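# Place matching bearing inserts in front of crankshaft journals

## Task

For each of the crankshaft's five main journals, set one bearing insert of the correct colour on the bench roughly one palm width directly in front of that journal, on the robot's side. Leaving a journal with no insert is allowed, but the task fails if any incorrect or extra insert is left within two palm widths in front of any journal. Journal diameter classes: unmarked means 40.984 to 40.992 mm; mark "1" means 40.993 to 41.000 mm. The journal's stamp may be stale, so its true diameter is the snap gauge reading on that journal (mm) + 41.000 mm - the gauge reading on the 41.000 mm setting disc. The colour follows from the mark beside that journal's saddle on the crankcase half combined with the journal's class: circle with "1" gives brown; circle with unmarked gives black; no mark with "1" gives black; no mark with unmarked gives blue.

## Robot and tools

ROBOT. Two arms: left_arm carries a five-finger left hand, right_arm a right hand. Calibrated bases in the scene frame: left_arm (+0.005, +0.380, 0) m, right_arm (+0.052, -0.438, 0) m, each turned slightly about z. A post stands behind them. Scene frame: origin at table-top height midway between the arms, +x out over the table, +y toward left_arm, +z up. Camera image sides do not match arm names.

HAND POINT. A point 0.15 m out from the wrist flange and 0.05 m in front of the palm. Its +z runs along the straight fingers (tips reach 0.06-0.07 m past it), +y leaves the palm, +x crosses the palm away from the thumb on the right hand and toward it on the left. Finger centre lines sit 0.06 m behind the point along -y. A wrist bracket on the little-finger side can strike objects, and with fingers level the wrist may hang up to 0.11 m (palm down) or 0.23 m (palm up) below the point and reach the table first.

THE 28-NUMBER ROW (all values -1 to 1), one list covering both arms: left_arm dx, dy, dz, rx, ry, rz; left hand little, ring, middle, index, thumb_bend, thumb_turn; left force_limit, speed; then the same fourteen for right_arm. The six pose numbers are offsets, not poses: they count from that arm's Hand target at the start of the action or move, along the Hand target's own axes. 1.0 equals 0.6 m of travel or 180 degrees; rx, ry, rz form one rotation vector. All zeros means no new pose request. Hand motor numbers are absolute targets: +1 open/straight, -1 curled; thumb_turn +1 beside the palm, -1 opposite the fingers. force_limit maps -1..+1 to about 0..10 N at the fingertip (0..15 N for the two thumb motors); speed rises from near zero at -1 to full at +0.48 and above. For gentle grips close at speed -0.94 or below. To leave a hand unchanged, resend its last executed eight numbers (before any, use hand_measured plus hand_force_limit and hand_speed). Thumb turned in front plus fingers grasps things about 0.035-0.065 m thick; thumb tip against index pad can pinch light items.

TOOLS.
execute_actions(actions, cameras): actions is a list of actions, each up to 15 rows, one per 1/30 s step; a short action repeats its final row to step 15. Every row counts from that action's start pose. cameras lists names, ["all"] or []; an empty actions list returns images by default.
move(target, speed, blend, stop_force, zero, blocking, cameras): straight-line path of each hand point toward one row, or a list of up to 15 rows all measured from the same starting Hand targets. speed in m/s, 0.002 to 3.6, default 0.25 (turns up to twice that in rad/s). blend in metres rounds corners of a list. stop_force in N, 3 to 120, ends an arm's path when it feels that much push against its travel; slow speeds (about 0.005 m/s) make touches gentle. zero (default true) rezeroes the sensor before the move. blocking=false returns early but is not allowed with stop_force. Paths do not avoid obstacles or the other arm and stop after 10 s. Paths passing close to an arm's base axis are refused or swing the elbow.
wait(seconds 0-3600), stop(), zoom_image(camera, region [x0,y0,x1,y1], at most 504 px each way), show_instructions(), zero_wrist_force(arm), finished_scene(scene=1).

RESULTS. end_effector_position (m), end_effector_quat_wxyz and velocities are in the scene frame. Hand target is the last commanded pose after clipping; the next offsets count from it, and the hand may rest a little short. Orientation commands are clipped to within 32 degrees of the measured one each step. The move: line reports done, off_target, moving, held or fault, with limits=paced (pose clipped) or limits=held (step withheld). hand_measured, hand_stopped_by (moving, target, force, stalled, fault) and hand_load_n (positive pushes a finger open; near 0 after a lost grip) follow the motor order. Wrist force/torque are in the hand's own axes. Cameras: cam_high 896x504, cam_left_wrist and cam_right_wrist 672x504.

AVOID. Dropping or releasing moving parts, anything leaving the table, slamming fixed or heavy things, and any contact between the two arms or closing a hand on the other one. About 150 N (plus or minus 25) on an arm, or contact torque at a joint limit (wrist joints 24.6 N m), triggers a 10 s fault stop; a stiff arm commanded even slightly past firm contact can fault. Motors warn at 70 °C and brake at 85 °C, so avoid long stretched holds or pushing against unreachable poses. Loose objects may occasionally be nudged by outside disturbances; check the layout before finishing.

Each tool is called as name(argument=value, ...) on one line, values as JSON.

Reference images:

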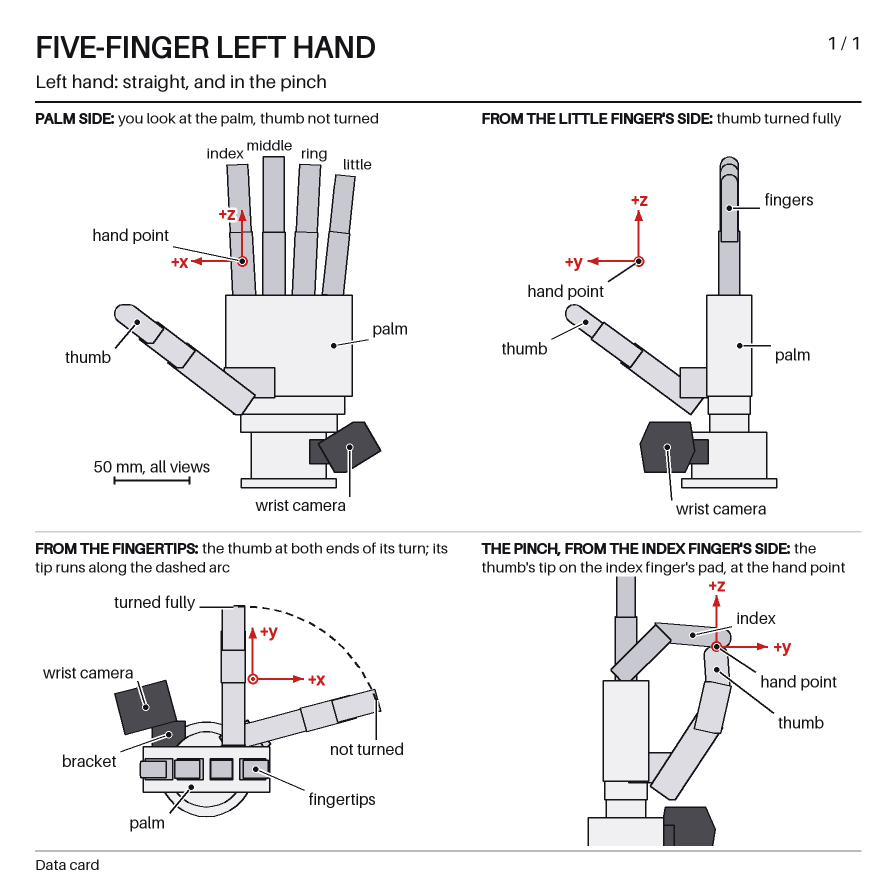

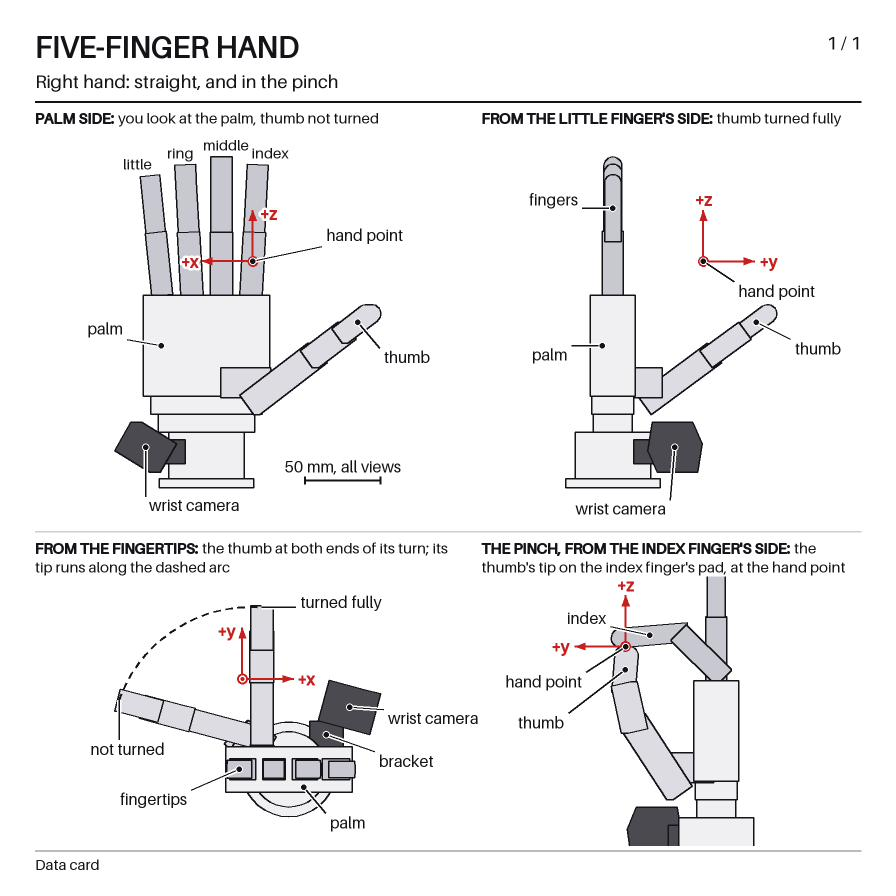

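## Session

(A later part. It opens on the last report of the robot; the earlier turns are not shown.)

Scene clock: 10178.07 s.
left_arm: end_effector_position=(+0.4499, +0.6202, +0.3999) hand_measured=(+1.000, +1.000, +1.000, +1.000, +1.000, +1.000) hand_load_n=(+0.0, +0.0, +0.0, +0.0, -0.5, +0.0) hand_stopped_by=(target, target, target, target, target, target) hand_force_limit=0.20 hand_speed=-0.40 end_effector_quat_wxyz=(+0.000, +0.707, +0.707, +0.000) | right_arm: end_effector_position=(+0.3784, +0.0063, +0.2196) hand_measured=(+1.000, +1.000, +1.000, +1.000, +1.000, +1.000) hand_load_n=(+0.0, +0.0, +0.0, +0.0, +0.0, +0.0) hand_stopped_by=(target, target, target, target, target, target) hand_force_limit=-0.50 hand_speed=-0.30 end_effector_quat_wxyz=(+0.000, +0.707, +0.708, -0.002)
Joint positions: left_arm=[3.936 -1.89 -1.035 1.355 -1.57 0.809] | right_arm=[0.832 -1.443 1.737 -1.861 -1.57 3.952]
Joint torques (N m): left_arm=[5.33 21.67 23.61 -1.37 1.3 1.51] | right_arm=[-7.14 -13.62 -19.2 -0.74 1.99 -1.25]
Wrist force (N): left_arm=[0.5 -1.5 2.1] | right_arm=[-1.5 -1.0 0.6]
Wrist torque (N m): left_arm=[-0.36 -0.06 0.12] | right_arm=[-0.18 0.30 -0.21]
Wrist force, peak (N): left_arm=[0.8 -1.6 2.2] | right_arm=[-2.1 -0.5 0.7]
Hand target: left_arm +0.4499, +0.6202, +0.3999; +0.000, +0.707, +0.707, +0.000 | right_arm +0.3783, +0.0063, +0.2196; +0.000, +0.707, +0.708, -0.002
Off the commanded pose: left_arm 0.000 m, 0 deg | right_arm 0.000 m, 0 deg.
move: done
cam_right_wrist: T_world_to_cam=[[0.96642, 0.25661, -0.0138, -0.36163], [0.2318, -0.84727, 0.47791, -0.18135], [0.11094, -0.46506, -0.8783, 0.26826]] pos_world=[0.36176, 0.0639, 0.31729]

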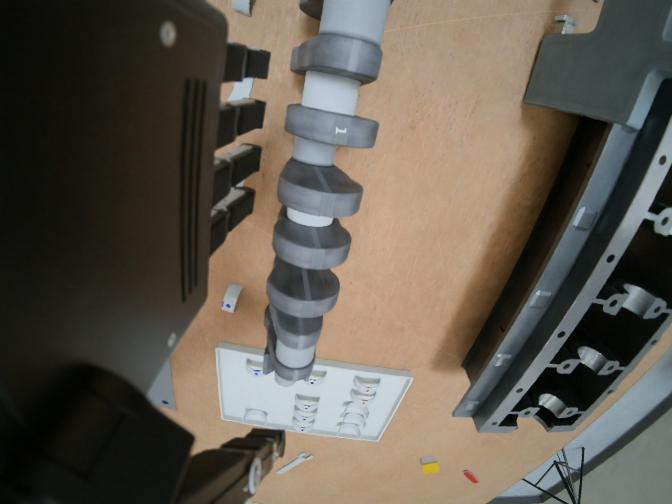

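move(target=[[0,0,0,0,0,0,1,1,1,1,1,1,0.2,-0.4, -0.8205,-0.0885,0,0.2882,0.0237,0.0486,-1,-1,-1,0.14,0.8,-1,0,-0.5],[0,0,0,0,0,0,1,1,1,1,1,1,0.2,-0.4, -0.8205,-0.0885,0.1993,0.2882,0.0237,0.0486,-1,-1,-1,0.14,0.8,-1,0,-0.5]], speed=[0.3,0.15], blend=[0.02,0], cameras=["cam_right_wrist"])

zoom_image(camera="cam_right_wrist", region=[340, 130, 600, 390])

Scene clock: 10204.47 s.
left_arm: end_effector_position=(+0.4499, +0.6202, +0.3999) hand_measured=(+1.000, +1.000, +1.000, +1.000, +1.000, +1.000) hand_load_n=(+0.0, +0.0, +0.0, +0.0, +0.0, +0.0) hand_stopped_by=(target, target, target, target, target, target) hand_force_limit=0.20 hand_speed=-0.40 end_effector_quat_wxyz=(+0.000, +0.707, +0.707, +0.000) | right_arm: end_effector_position=(+0.3256, -0.4864, +0.1014) hand_measured=(-1.000, -1.000, -1.000, +0.140, +0.800, -1.000) hand_load_n=(+0.0, +0.0, +0.0, +0.0, +0.0, +0.0) hand_stopped_by=(target, target, target, target, target, target) hand_force_limit=0.00 hand_speed=-0.50 end_effector_quat_wxyz=(-0.334, +0.685, +0.581, -0.286)
Joint positions: left_arm=[3.936 -1.89 -1.035 1.355 -1.57 0.809] | right_arm=[-0.386 -1.515 2.07 -1.23 -1.764 2.992]
Joint torques (N m): left_arm=[4.91 22.72 24.79 -1.43 1.65 1.8] | right_arm=[-4.38 -25.11 -10.95 -1.68 -1.93 -1.19]
Wrist force (N): left_arm=[0.8 -1.4 1.8] | right_arm=[-0.4 -0.2 0.1]
Wrist torque (N m): left_arm=[-0.33 -0.12 0.13] | right_arm=[0.04 0.09 -0.12]
Wrist force, peak (N): left_arm=[0.6 -1.5 2.4] | right_arm=[-3.0 -0.7 -1.1]
Hand target: left_arm +0.4499, +0.6202, +0.3999; +0.000, +0.707, +0.707, +0.000 | right_arm +0.3256, -0.4864, +0.1013; -0.334, +0.685, +0.581, -0.286
Off the commanded pose: left_arm 0.000 m, 0 deg | right_arm 0.000 m, 0 deg.
move: done
cam_right_wrist: T_world_to_cam=[[0.61838, 0.15502, -0.77044, -0.04526], [0.37285, -0.92087, 0.11397, -0.5749], [-0.6918, -0.35774, -0.62724, 0.22927]] pos_world=[0.40094, -0.44037, 0.17446]

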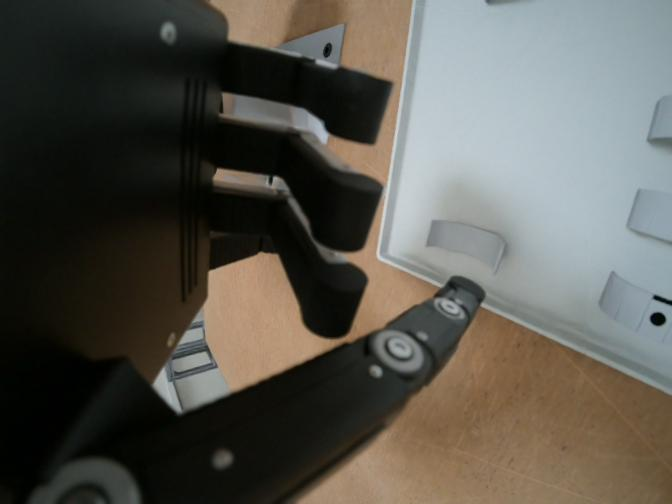

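Scaled by 1.938 from the camera's image (finer frame: 960x720).

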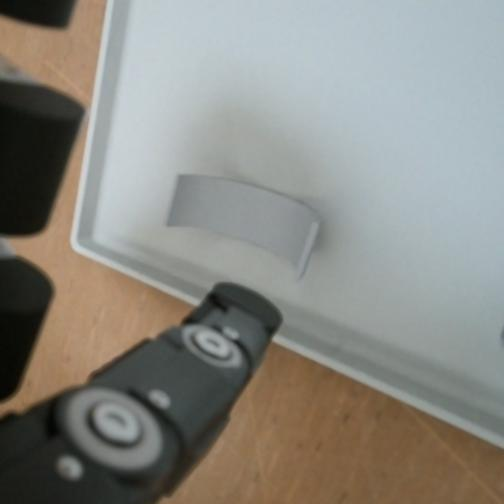

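move(target=[[0,0,0,0,0,0,1,1,1,1,1,1,0.2,-0.4, 0.0065,0.0738,0.0573,0,0,0,-1,-1,-1,0.14,0.8,-1,0,-0.5],[0,0,0,0,0,0,1,1,1,1,1,1,0.2,-0.4, 0.0065,0.0938,0.0733,0,0,0,-1,-1,-1,0.14,0.8,-1,0,-0.5]], speed=[0.08,0.03], blend=[0.005,0], stop_force=5)

move(target=[0,0,0,0,0,0,1,1,1,1,1,1,0.2,-0.4, 0,-0.0067,0.0085,0,0,0,-1,-1,-1,0.14,0.8,-1,0,-0.5], speed=0.02, cameras=["cam_right_wrist"])

move(target=[0,0,0,0,0,0,1,1,1,1,1,1,0.2,-0.4, 0,0,0,0,0,0,-1,-1,-1,-0.3,0.8,-1,-0.5,-0.85], cameras=["cam_right_wrist"])

Scene clock: 10238.53 s.
left_arm: end_effector_position=(+0.4499, +0.6202, +0.3999) hand_measured=(+1.000, +1.000, +1.000, +1.000, +1.000, +1.000) hand_load_n=(+0.0, +0.0, +0.0, +0.0, +0.0, +0.0) hand_stopped_by=(target, target, target, target, target, target) hand_force_limit=0.20 hand_speed=-0.40 end_effector_quat_wxyz=(+0.000, +0.707, +0.707, +0.000) | right_arm: end_effector_position=(+0.3260, -0.4827, +0.0299) hand_measured=(-1.000, -1.000, -1.000, +0.140, +0.800, -1.000) hand_load_n=(+0.0, +0.0, +0.0, +0.0, +0.0, +0.0) hand_stopped_by=(target, target, target, target, target, target) hand_force_limit=0.00 hand_speed=-0.50 end_effector_quat_wxyz=(-0.334, +0.685, +0.581, -0.286)
Joint positions: left_arm=[3.936 -1.89 -1.035 1.355 -1.57 0.809] | right_arm=[-0.378 -1.394 2.161 -1.441 -1.757 2.998]
Joint torques (N m): left_arm=[5.34 21.94 24 -1.75 1.6 1.67] | right_arm=[-7.57 -36.16 -22.43 -0.2 -2.15 -1.37]
Wrist force (N): left_arm=[0.7 -1.5 2.0] | right_arm=[-0.3 -0.3 -0.1]
Wrist torque (N m): left_arm=[-0.34 -0.10 0.13] | right_arm=[0.02 0.09 -0.13]
Wrist force, peak (N): left_arm=[0.7 -1.8 2.2] | right_arm=[-0.5 -1.1 -0.5]
Hand target: left_arm +0.4499, +0.6202, +0.3999; +0.000, +0.707, +0.707, +0.000 | right_arm +0.3260, -0.4827, +0.0299; -0.334, +0.685, +0.581, -0.286
Off the commanded pose: left_arm 0.000 m, 0 deg | right_arm 0.000 m, 0 deg.
move: done

Scene clock: 10239.10 s.
left_arm: end_effector_position=(+0.4499, +0.6202, +0.3999) hand_measured=(+1.000, +1.000, +1.000, +1.000, +1.000, +1.000) hand_load_n=(+0.0, +0.0, +0.0, +0.0, +0.0, +0.0) hand_stopped_by=(target, target, target, target, target, target) hand_force_limit=0.20 hand_speed=-0.40 end_effector_quat_wxyz=(+0.000, +0.707, +0.707, +0.000) | right_arm: end_effector_position=(+0.3196, -0.4817, +0.0300) hand_measured=(-1.000, -1.000, -1.000, +0.140, +0.800, -1.000) hand_load_n=(+0.0, -0.5, +0.0, +0.0, +0.0, +0.0) hand_stopped_by=(target, target, target, target, target, target) hand_force_limit=0.00 hand_speed=-0.50 end_effector_quat_wxyz=(-0.334, +0.685, +0.581, -0.286) end_effector_velocity=(+0.002, +0.000, +0.000) end_effector_angular_velocity=(+0.000, -0.002, -0.002)
Joint positions: left_arm=[3.936 -1.89 -1.035 1.355 -1.57 0.809] | right_arm=[-0.382 -1.409 2.179 -1.445 -1.76 2.995]
Joint velocities: left_arm=[within noise] | right_arm=[0 0.003 -0.005 0 0.002 0]
Joint torques (N m): left_arm=[3.76 22.93 23.83 -1.44 1.67 1.68] | right_arm=[2.85 -6.19 -20.32 -0.28 -0.72 -0.51]
Wrist force (N): left_arm=[0.6 -1.5 2.1] | right_arm=[-0.2 -0.3 0.1]
Wrist torque (N m): left_arm=[-0.35 -0.08 0.12] | right_arm=[0.01 0.06 0.01]
Wrist force, peak (N): left_arm=[0.4 -1.7 2.2] | right_arm=[-0.4 -0.6 0.2]
Hand target: left_arm +0.4499, +0.6202, +0.3999; +0.000, +0.707, +0.707, +0.000 | right_arm +0.3196, -0.4816, +0.0299; -0.334, +0.685, +0.581, -0.286
Off the commanded pose: left_arm 0.000 m, 0 deg | right_arm 0.000 m, 0 deg.
move: done
cam_right_wrist: T_world_to_cam=[[0.61855, 0.15485, -0.77034, -0.09739], [0.37279, -0.92086, 0.11422, -0.56007], [-0.69168, -0.35783, -0.62732, 0.1819]] pos_world=[0.39485, -0.43557, 0.10306]

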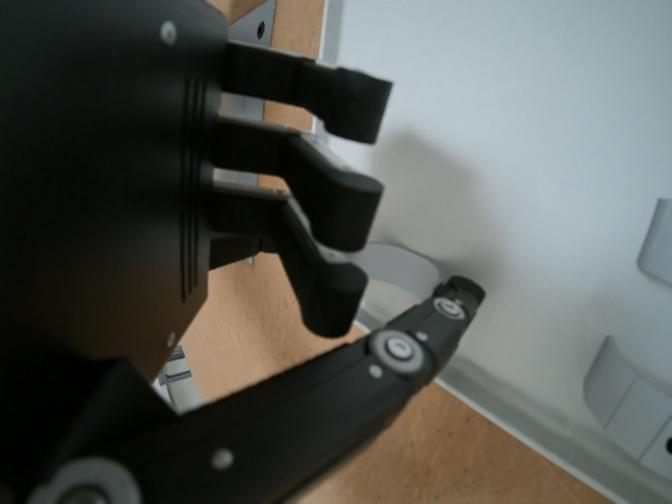

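Scene clock: 10239.93 s.
left_arm: end_effector_position=(+0.4499, +0.6202, +0.3999) hand_measured=(+1.000, +1.000, +1.000, +1.000, +1.000, +1.000) hand_load_n=(+0.0, +0.0, +0.0, +0.0, +0.0, +0.0) hand_stopped_by=(target, target, target, target, target, target) hand_force_limit=0.20 hand_speed=-0.40 end_effector_quat_wxyz=(+0.000, +0.707, +0.707, +0.000) | right_arm: end_effector_position=(+0.3196, -0.4816, +0.0299) hand_measured=(-1.000, -1.000, -1.000, -0.094, +0.800, -1.000) hand_load_n=(+0.0, +0.0, +0.0, +2.5, +2.0, +0.0) hand_stopped_by=(target, target, target, force, target, target) hand_force_limit=-0.50 hand_speed=-0.85 end_effector_quat_wxyz=(-0.334, +0.685, +0.581, -0.286)
Joint positions: left_arm=[3.936 -1.89 -1.035 1.355 -1.57 0.809] | right_arm=[-0.382 -1.408 2.179 -1.445 -1.76 2.996]
Joint torques (N m): left_arm=[4.76 21.4 24.42 -1.86 1.84 1.72] | right_arm=[7.26 -8.71 -21.1 1.27 1.81 1.11]
Wrist force (N): left_arm=[0.5 -1.4 1.9] | right_arm=[-0.4 0.1 0.2]
Wrist torque (N m): left_arm=[-0.33 -0.06 0.11] | right_arm=[0.05 0.09 0.01]
Wrist force, peak (N): left_arm=[0.4 -1.7 2.3] | right_arm=[-0.6 -0.2 0.0]
Hand target: left_arm +0.4499, +0.6202, +0.3999; +0.000, +0.707, +0.707, +0.000 | right_arm +0.3196, -0.4816, +0.0299; -0.334, +0.685, +0.581, -0.286
Off the commanded pose: left_arm 0.000 m, 0 deg | right_arm 0.000 m, 0 deg.
move: done
cam_right_wrist: T_world_to_cam=[[0.61838, 0.15502, -0.77044, -0.09732], [0.37285, -0.92087, 0.11397, -0.56005], [-0.6918, -0.35774, -0.62724, 0.18192]] pos_world=[0.39485, -0.43557, 0.10296]

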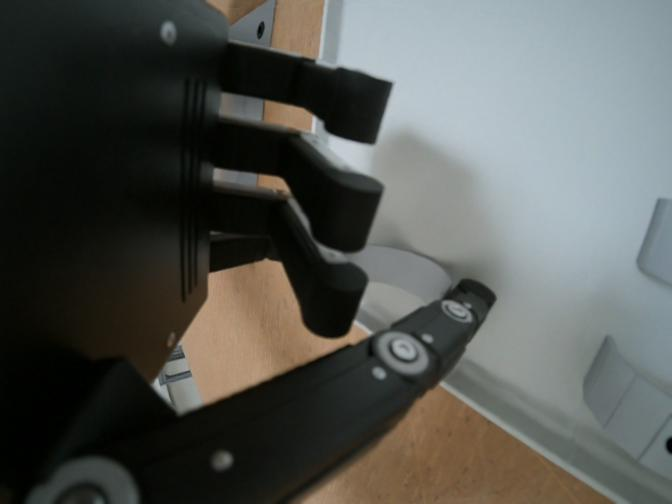

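move(target=[0,0,0,0,0,0,1,1,1,1,1,1,0.2,-0.4, 0,0,0,0,0,0,-1,-1,-1,-0.35,0.8,-1,-0.2,-0.9])

move(target=[[0,0,0,0,0,0,1,1,1,1,1,1,0.2,-0.4, 0,-0.0263,-0.0205,0,0,0,-1,-1,-1,-0.35,0.8,-1,-0.2,-0.9],[0,0,0,0,0,0,1,1,1,1,1,1,0.2,-0.4, 0,-0.2889,-0.2259,0,0,0,-1,-1,-1,-0.35,0.8,-1,-0.2,-0.9],[0,0,0,0,0,0,1,1,1,1,1,1,0.2,-0.4, 0.6105,-0.3148,-0.7612,-0.6593,0.0082,-0.0624,-1,-1,-1,-0.35,0.8,-1,-0.2,-0.9]], speed=[0.04,0.15,0.25], blend=[0.01,0.02,0], cameras=["cam_high"])

zoom_image(camera="cam_high", region=[350, 70, 450, 170])

Scene clock: 10251.50 s.
left_arm: end_effector_position=(+0.4499, +0.6202, +0.3999) hand_measured=(+1.000, +1.000, +1.000, +1.000, +1.000, +1.000) hand_load_n=(+0.0, +0.0, +0.0, +0.0, +0.0, +0.0) hand_stopped_by=(target, target, target, target, target, target) hand_force_limit=0.20 hand_speed=-0.40 end_effector_quat_wxyz=(+0.000, +0.707, +0.707, +0.000) | right_arm: end_effector_position=(+0.3196, -0.4816, +0.0299) hand_measured=(-1.000, -1.000, -1.000, -0.112, +0.800, -1.000) hand_load_n=(+0.0, +0.0, +0.0, +4.0, +3.5, +0.0) hand_stopped_by=(target, target, target, force, target, target) hand_force_limit=-0.20 hand_speed=-0.90 end_effector_quat_wxyz=(-0.334, +0.685, +0.581, -0.286)
Joint positions: left_arm=[3.936 -1.89 -1.035 1.355 -1.57 0.809] | right_arm=[-0.382 -1.408 2.179 -1.445 -1.76 2.996]
Joint torques (N m): left_arm=[4.8 23.04 23.83 -1.63 1.8 1.74] | right_arm=[7.19 -8.5 -20.56 1.12 1.77 0.97]
Wrist force (N): left_arm=[0.5 -1.4 1.9] | right_arm=[-0.5 0.0 0.0]
Wrist torque (N m): left_arm=[-0.31 -0.07 0.11] | right_arm=[0.04 0.12 -0.01]
Wrist force, peak (N): left_arm=[0.5 -1.7 2.3] | right_arm=[-0.7 -0.1 -0.1]
Hand target: left_arm +0.4499, +0.6202, +0.3999; +0.000, +0.707, +0.707, +0.000 | right_arm +0.3196, -0.4816, +0.0299; -0.334, +0.685, +0.581, -0.286
Off the commanded pose: left_arm 0.000 m, 0 deg | right_arm 0.000 m, 0 deg.
move: done

Scene clock: 10257.97 s.
left_arm: end_effector_position=(+0.4499, +0.6202, +0.3999) hand_measured=(+1.000, +1.000, +1.000, +1.000, +1.000, +1.000) hand_load_n=(+0.0, +0.0, +0.0, +0.0, -0.5, +0.0) hand_stopped_by=(target, target, target, target, target, target) hand_force_limit=0.20 hand_speed=-0.40 end_effector_quat_wxyz=(+0.000, +0.707, +0.707, +0.000) | right_arm: end_effector_position=(+0.6206, -0.1586, +0.4583) hand_measured=(-1.000, -1.000, -1.000, -0.112, +0.800, -1.000) hand_load_n=(+0.0, +0.0, +0.0, +4.0, +3.0, -0.5) hand_stopped_by=(target, target, target, force, target, target) hand_force_limit=-0.20 hand_speed=-0.90 end_effector_quat_wxyz=(+0.390, +0.589, +0.591, +0.389) end_effector_velocity=(+0.000, +0.000, +0.000) end_effector_angular_velocity=(+0.001, -0.003, +0.001)
Joint positions: left_arm=[3.936 -1.89 -1.035 1.355 -1.57 0.809] | right_arm=[0.491 -1.506 1.968 -3.156 -2 3.337]
Joint velocities: left_arm=[within noise] | right_arm=[0 0.001 0.001 -0.005 0.001 -0.001]
Joint torques (N m): left_arm=[4.99 22.89 24.78 -2.06 1.82 1.63] | right_arm=[-4.02 -11.13 -22.18 -4.13 -0.15 -0.95]
Wrist force (N): left_arm=[0.5 -1.3 2.2] | right_arm=[-1.8 -1.6 0.4]
Wrist torque (N m): left_arm=[-0.32 -0.06 0.11] | right_arm=[-0.22 0.28 -0.17]
Wrist force, peak (N): left_arm=[0.6 -1.6 2.3] | right_arm=[-1.7 -1.8 0.8]
Hand target: left_arm +0.4499, +0.6202, +0.3999; +0.000, +0.707, +0.707, +0.000 | right_arm +0.6207, -0.1586, +0.4583; +0.390, +0.589, +0.591, +0.389
Off the commanded pose: left_arm 0.000 m, 0 deg | right_arm 0.000 m, 0 deg.
move: done

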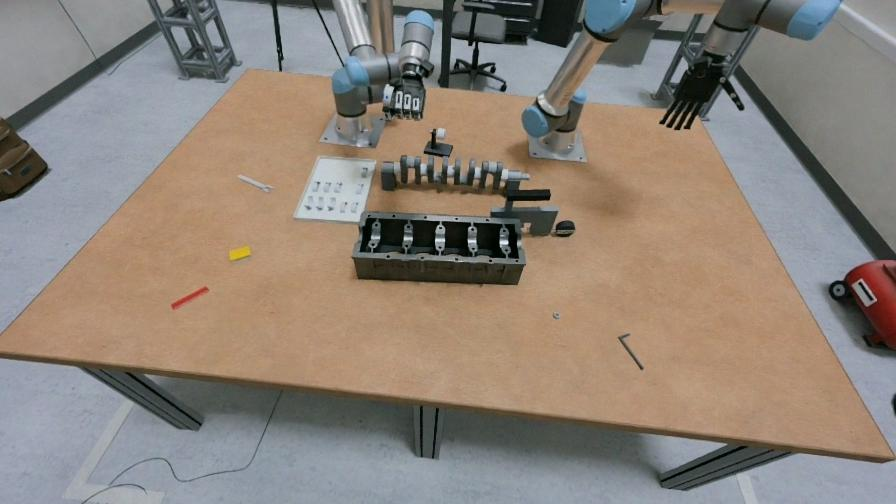

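Scaled by 5.040 from the camera's image (finer frame: 1280x720).

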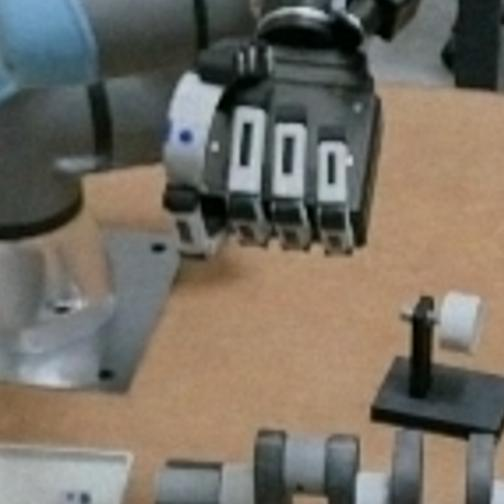

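move(target=[[0,0,0,0,0,0,1,1,1,1,1,1,0.2,-0.4, 0.0977,-0.307,-0.1775,0.5645,0.0599,-0.4549,-1,-1,-1,-0.35,0.8,-1,-0.2,-0.9],[0,0,0,0,0,0,1,1,1,1,1,1,0.2,-0.4, 0.0493,-0.6866,-0.3452,0.5645,0.0599,-0.4549,-1,-1,-1,-0.35,0.8,-1,-0.2,-0.9]], speed=[0.25,0.25], blend=[0.03,0], cameras=["cam_right_wrist"])

Scene clock: 10295.50 s.
left_arm: end_effector_position=(+0.4499, +0.6202, +0.3999) hand_measured=(+1.000, +1.000, +1.000, +1.000, +1.000, +1.000) hand_load_n=(+0.0, +0.0, +0.0, +0.0, +0.0, +0.0) hand_stopped_by=(target, target, target, target, target, target) hand_force_limit=0.20 hand_speed=-0.40 end_effector_quat_wxyz=(+0.000, +0.707, +0.707, +0.000) | right_arm: end_effector_position=(+0.2680, -0.1303, +0.1613) hand_measured=(-1.000, -1.000, -1.000, -0.112, +0.800, -1.000) hand_load_n=(+0.0, +0.0, +0.0, +4.0, +3.0, +0.0) hand_stopped_by=(target, target, target, force, target, target) hand_force_limit=-0.20 hand_speed=-0.90 end_effector_quat_wxyz=(-0.077, +0.154, +0.885, -0.433) end_effector_velocity=(-0.001, +0.000, -0.002) end_effector_angular_velocity=(-0.001, +0.001, +0.000)
Joint positions: left_arm=[3.936 -1.89 -1.035 1.355 -1.57 0.809] | right_arm=[0.859 -1.377 1.745 -1.063 -1.87 2.896]
Joint velocities: left_arm=[within noise] | right_arm=[0 0.001 0.005 -0.005 0 0]
Joint torques (N m): left_arm=[3.84 22.6 23.75 -2.46 1.76 1.56] | right_arm=[6.38 -13.86 -12.96 -1.06 -0.6 0.09]
Wrist force (N): left_arm=[0.6 -1.4 1.9] | right_arm=[-0.3 -0.2 0.5]
Wrist torque (N m): left_arm=[-0.33 -0.09 0.12] | right_arm=[0.00 0.08 -0.04]
Wrist force, peak (N): left_arm=[0.5 -1.6 2.4] | right_arm=[-1.8 -1.8 0.5]
Hand target: left_arm +0.4499, +0.6202, +0.3999; +0.000, +0.707, +0.707, +0.000 | right_arm +0.2680, -0.1303, +0.1611; -0.077, +0.154, +0.884, -0.433
Off the commanded pose: left_arm 0.000 m, 0 deg | right_arm 0.000 m, 0 deg.
move: done
cam_right_wrist: T_world_to_cam=[[-0.04369, 0.6369, -0.76971, 0.22143], [0.9743, 0.19758, 0.10818, -0.24687], [0.22098, -0.7452, -0.62916, 0.05947]] pos_world=[0.23705, -0.04793, 0.23456]

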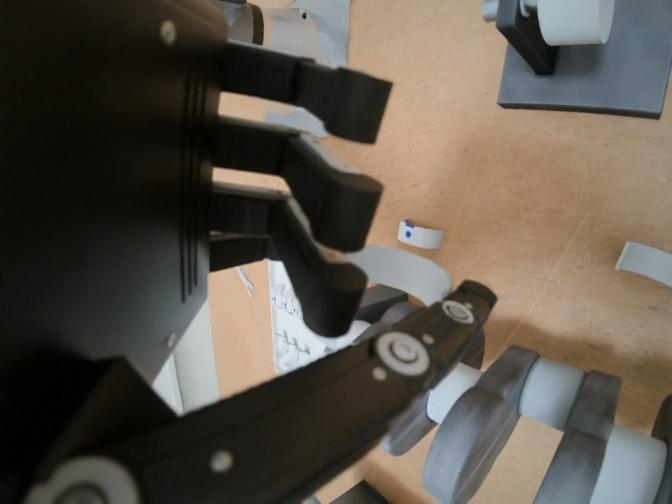

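move(target=[[0,0,0,0,0,0,1,1,1,1,1,1,0.2,-0.4, 0,0.1632,0.1276,0,0,0,-1,-1,-1,-0.35,0.8,-1,-0.2,-0.9],[0,0,0,0,0,0,1,1,1,1,1,1,0.2,-0.4, 0,0.1777,0.1389,0,0,0,-1,-1,-1,-0.35,0.8,-1,-0.2,-0.9]], speed=[0.12, 0.006], stop_force=3, cameras=["cam_right_wrist"])

Scene clock: 10308.57 s.
left_arm: end_effector_position=(+0.4499, +0.6202, +0.3999) hand_measured=(+1.000, +1.000, +1.000, +1.000, +1.000, +1.000) hand_load_n=(+0.0, +0.0, +0.0, +0.0, +0.0, +0.0) hand_stopped_by=(target, target, target, target, target, target) hand_force_limit=0.20 hand_speed=-0.40 end_effector_quat_wxyz=(+0.000, +0.707, +0.707, +0.000) | right_arm: end_effector_position=(+0.2673, -0.1307, +0.0258) hand_measured=(-1.000, -1.000, -1.000, -0.112, +0.800, -1.000) hand_load_n=(+0.0, +0.0, +0.0, +3.5, +2.5, -0.5) hand_stopped_by=(target, target, target, force, target, target) hand_force_limit=-0.20 hand_speed=-0.90 end_effector_quat_wxyz=(-0.077, +0.154, +0.884, -0.434)
Joint positions: left_arm=[3.936 -1.89 -1.035 1.355 -1.57 0.809] | right_arm=[0.859 -1.209 1.922 -1.409 -1.87 2.896]
Joint torques (N m): left_arm=[3.55 23 24.1 -2.46 1.82 1.53] | right_arm=[6.82 -38.09 -20.45 1.25 1.68 0.02]
Wrist force (N): left_arm=[0.4 -1.2 2.2] | right_arm=[-0.5 -0.6 0.1]
Wrist torque (N m): left_arm=[-0.31 -0.05 0.10] | right_arm=[0.00 0.16 -0.07]
Wrist force, peak (N): left_arm=[0.7 -1.5 2.4] | right_arm=[-0.4 0.9 1.1]
Hand target: left_arm +0.4499, +0.6202, +0.3999; +0.000, +0.707, +0.707, +0.000 | right_arm +0.2674, -0.1307, +0.0258; -0.077, +0.154, +0.884, -0.433
Off the commanded pose: left_arm 0.000 m, 0 deg | right_arm 0.000 m, 0 deg.
move: done
cam_right_wrist: T_world_to_cam=[[-0.04381, 0.63676, -0.76981, 0.11739], [0.97432, 0.1976, 0.10799, -0.23143], [0.22088, -0.74531, -0.62907, -0.02592]] pos_world=[0.23636, -0.04833, 0.09906]

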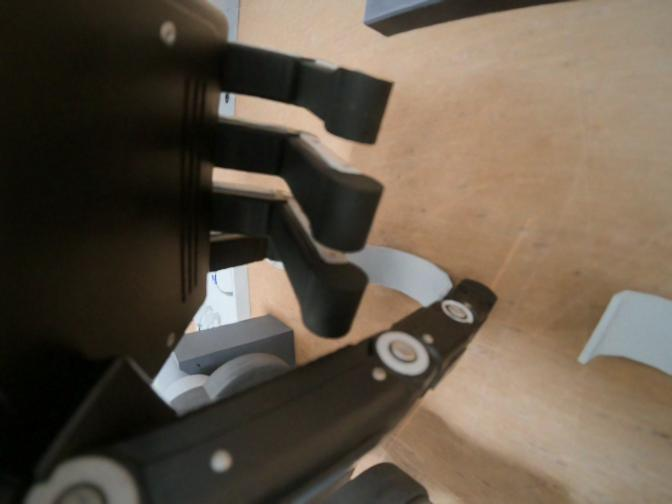

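move(target=[0,0,0,0,0,0,1,1,1,1,1,1,0.2,-0.4, 0,0,0,0,0,0,-1,-1,-1,0.08,0.8,-1,-0.5,-0.9])

move(target=[[0,0,0,0,0,0,1,1,1,1,1,1,0.2,-0.4, 0,0.0041,-0.0053,0,0,0,-1,-1,-1,0.08,0.8,-1,-0.5,-0.9],[0,0,0,0,0,0,1,1,1,1,1,1,0.2,-0.4, 0,-0.0747,-0.0669,0,0,0,-1,-1,-1,0.08,0.8,-1,-0.5,-0.9],[0,0,0,0,0,0,1,1,1,1,1,1,0.2,-0.4, 0,-0.2585,-0.2107,0,0,0,-1,-1,-1,0.14,0.8,-1,-0.5,-0.85]], speed=[0.02,0.06,0.2], cameras=["cam_right_wrist","cam_high"], blend=[0,0.005,0])

Scene clock: 10316.10 s.
left_arm: end_effector_position=(+0.4499, +0.6202, +0.3999) hand_measured=(+1.000, +1.000, +1.000, +1.000, +1.000, +1.000) hand_load_n=(+0.0, +0.0, +0.0, +0.0, +0.0, +0.0) hand_stopped_by=(target, target, target, target, target, target) hand_force_limit=0.20 hand_speed=-0.40 end_effector_quat_wxyz=(+0.000, +0.707, +0.707, +0.000) | right_arm: end_effector_position=(+0.2674, -0.1307, +0.0258) hand_measured=(-1.000, -1.000, -1.000, +0.080, +0.800, -1.000) hand_load_n=(+0.0, +0.0, +0.0, +0.0, +0.0, +0.0) hand_stopped_by=(target, target, target, target, target, target) hand_force_limit=-0.50 hand_speed=-0.90 end_effector_quat_wxyz=(-0.077, +0.154, +0.884, -0.433)
Joint positions: left_arm=[3.936 -1.89 -1.035 1.355 -1.57 0.809] | right_arm=[0.859 -1.209 1.922 -1.409 -1.87 2.896]
Joint torques (N m): left_arm=[4.3 22.91 24.89 -2.61 1.94 1.45] | right_arm=[6.53 -44.33 -22.39 1.04 1.65 1.14]
Wrist force (N): left_arm=[0.6 -1.4 2.1] | right_arm=[-0.6 0.0 0.4]
Wrist torque (N m): left_arm=[-0.34 -0.08 0.12] | right_arm=[0.03 0.17 -0.06]
Wrist force, peak (N): left_arm=[0.5 -1.8 2.2] | right_arm=[-0.6 -0.8 0.2]
Hand target: left_arm +0.4499, +0.6202, +0.3999; +0.000, +0.707, +0.707, +0.000 | right_arm +0.2674, -0.1307, +0.0258; -0.077, +0.154, +0.884, -0.433
Off the commanded pose: left_arm 0.000 m, 0 deg | right_arm 0.000 m, 0 deg.
move: done

Scene clock: 10319.10 s.
left_arm: end_effector_position=(+0.4499, +0.6202, +0.3999) hand_measured=(+1.000, +1.000, +1.000, +1.000, +1.000, +1.000) hand_load_n=(+0.0, +0.0, +0.0, +0.0, +0.0, +0.0) hand_stopped_by=(target, target, target, target, target, target) hand_force_limit=0.20 hand_speed=-0.40 end_effector_quat_wxyz=(+0.000, +0.707, +0.707, +0.000) | right_arm: end_effector_position=(+0.2697, -0.1262, +0.2259) hand_measured=(-1.000, -1.000, -1.000, +0.140, +0.800, -1.000) hand_load_n=(+0.0, +0.0, +0.0, +0.0, +0.0, +0.0) hand_stopped_by=(target, target, target, target, target, target) hand_force_limit=-0.50 hand_speed=-0.85 end_effector_quat_wxyz=(-0.077, +0.154, +0.884, -0.433)
Joint positions: left_arm=[3.936 -1.89 -1.035 1.355 -1.57 0.809] | right_arm=[0.861 -1.41 1.612 -0.897 -1.868 2.898]
Joint torques (N m): left_arm=[4.23 23.98 22.89 -2.83 1.91 1.41] | right_arm=[-3.13 -12.93 -26.02 1.45 1.61 1.11]
Wrist force (N): left_arm=[0.8 -1.4 2.1] | right_arm=[-0.8 -0.2 -0.2]
Wrist torque (N m): left_arm=[-0.32 -0.11 0.13] | right_arm=[0.07 0.19 -0.15]
Wrist force, peak (N): left_arm=[0.8 -1.5 2.6] | right_arm=[-0.7 -1.7 -1.0]
Hand target: left_arm +0.4499, +0.6202, +0.3999; +0.000, +0.707, +0.707, +0.000 | right_arm +0.2697, -0.1262, +0.2259; -0.077, +0.154, +0.884, -0.433
Off the commanded pose: left_arm 0.000 m, 0 deg | right_arm 0.000 m, 0 deg.
move: done
cam_right_wrist: T_world_to_cam=[[-0.04371, 0.63689, -0.76971, 0.26861], [0.9743, 0.19759, 0.10817, -0.25622], [0.22098, -0.7452, -0.62916, 0.10282]] pos_world=[0.23866, -0.04383, 0.29916]
Images, in order (width x height): cam_high 896x504, cam_right_wrist 672x504.

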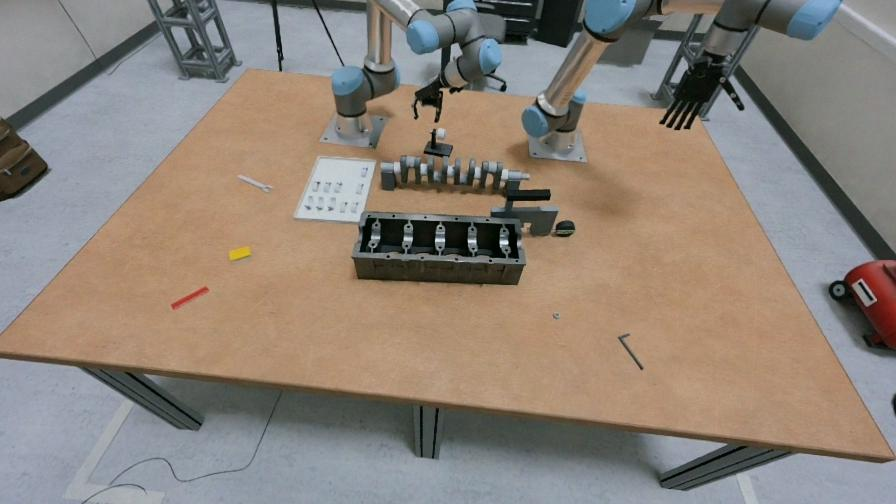

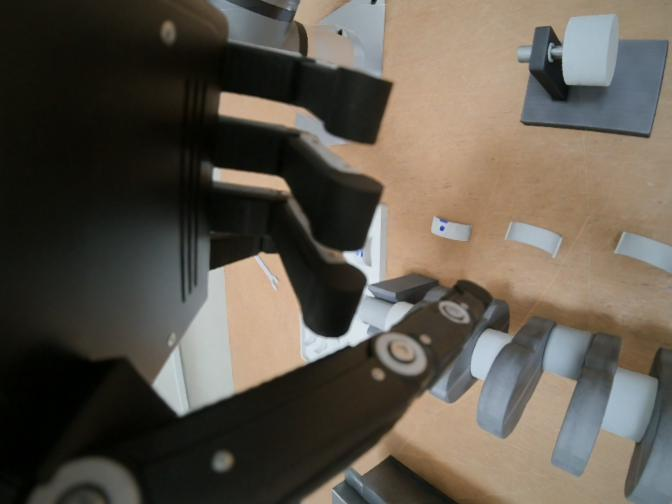

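move(target=[0,0,0,0,0,0,1,1,1,1,1,1,0.2,-0.4, 0.2498,0.0368,-0.4097,0,0,0,1,1,1,1,1,1,-0.5,-0.3], speed=0.3, cameras=["cam_right_wrist","cam_high"])

Scene clock: 10352.77 s.
left_arm: end_effector_position=(+0.4499, +0.6202, +0.3999) hand_measured=(+1.000, +1.000, +1.000, +1.000, +1.000, +1.000) hand_load_n=(+0.0, +0.0, +0.0, +0.0, +0.0, +0.0) hand_stopped_by=(target, target, target, target, target, target) hand_force_limit=0.20 hand_speed=-0.40 end_effector_quat_wxyz=(+0.000, +0.707, +0.707, +0.000) | right_arm: end_effector_position=(+0.2131, +0.0655, +0.3297) hand_measured=(+1.000, +1.000, +1.000, +1.000, +1.000, +1.000) hand_load_n=(+0.0, +0.0, +0.0, +0.0, +0.0, +0.0) hand_stopped_by=(target, target, target, target, target, target) hand_force_limit=-0.50 hand_speed=-0.30 end_effector_quat_wxyz=(-0.076, +0.154, +0.887, -0.428)
Joint positions: left_arm=[3.936 -1.89 -1.035 1.355 -1.57 0.809] | right_arm=[1.121 -0.991 0.754 -0.437 -1.666 3.062]
Joint torques (N m): left_arm=[4.04 23.52 24.24 -3.09 1.91 1.37] | right_arm=[4.35 -47.45 -13.36 -1.04 1.94 1.29]
Wrist force (N): left_arm=[0.8 -1.5 2.2] | right_arm=[-0.6 -0.4 0.1]
Wrist torque (N m): left_arm=[-0.36 -0.11 0.14] | right_arm=[-0.09 0.16 -0.08]
Wrist force, peak (N): left_arm=[0.6 -1.8 2.1] | right_arm=[2.6 0.0 -4.5]
Hand target: left_arm +0.4499, +0.6202, +0.3999; +0.000, +0.707, +0.707, +0.000 | right_arm +0.2131, +0.0655, +0.3298; -0.076, +0.154, +0.887, -0.428 (not the last commanded pose)
Off the commanded pose: left_arm 0.000 m, 0 deg | right_arm 0.063 m, 1 deg.
move: held (right_arm; a check stopped the path); limits=held
pose unreachable (right arm): on one or more control steps of this call, first in action 0 (counted from 0), this arm could not follow its commanded pose, so it was not sent that pose on those steps. It may still have moved: this result reports where it is.
cause: moving toward the commanded pose would bring a part of the arm too close to another arm (a part of this arm just beyond joint 5 (wrist 2) and a part of the left arm just beyond its joint 2 (shoulder lift), at the place that arm is still heading or pushing toward).
cam_right_wrist: T_world_to_cam=[[-0.04179, 0.64506, -0.76299, 0.2208], [0.97349, 0.19818, 0.11423, -0.2521], [0.22489, -0.73799, -0.63624, 0.32456]] pos_world=[0.18165, 0.14705, 0.40376]
Images, in order (width x height): cam_high 896x504, cam_right_wrist 672x504.

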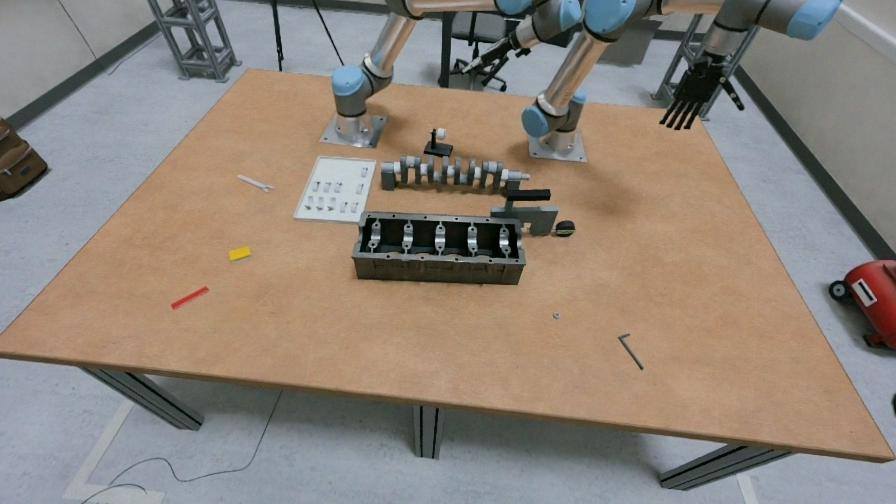

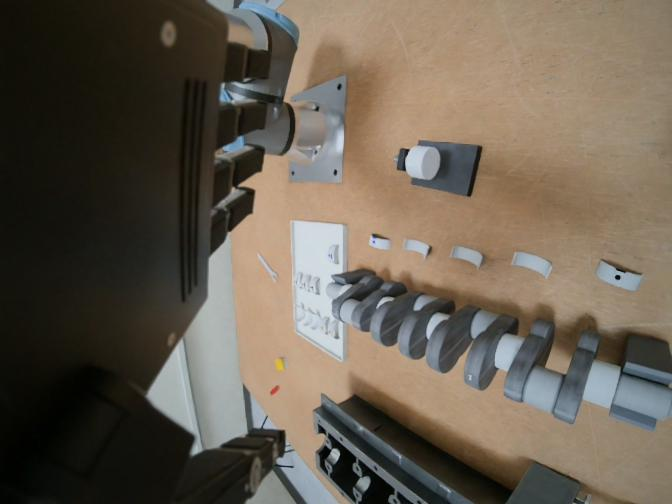

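zoom_image(camera="cam_right_wrist", region=[320, 200, 672, 450])

Scaled by 1.432 from the camera's image (finer frame: 960x720).

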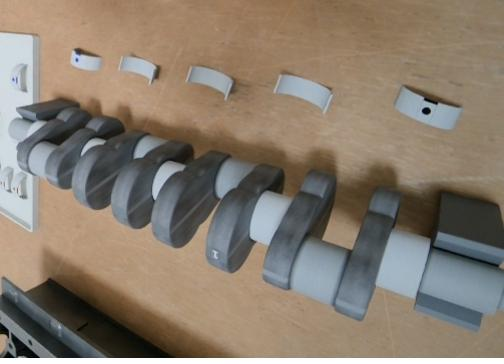

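finished_scene()

The scene is finished: the task was done.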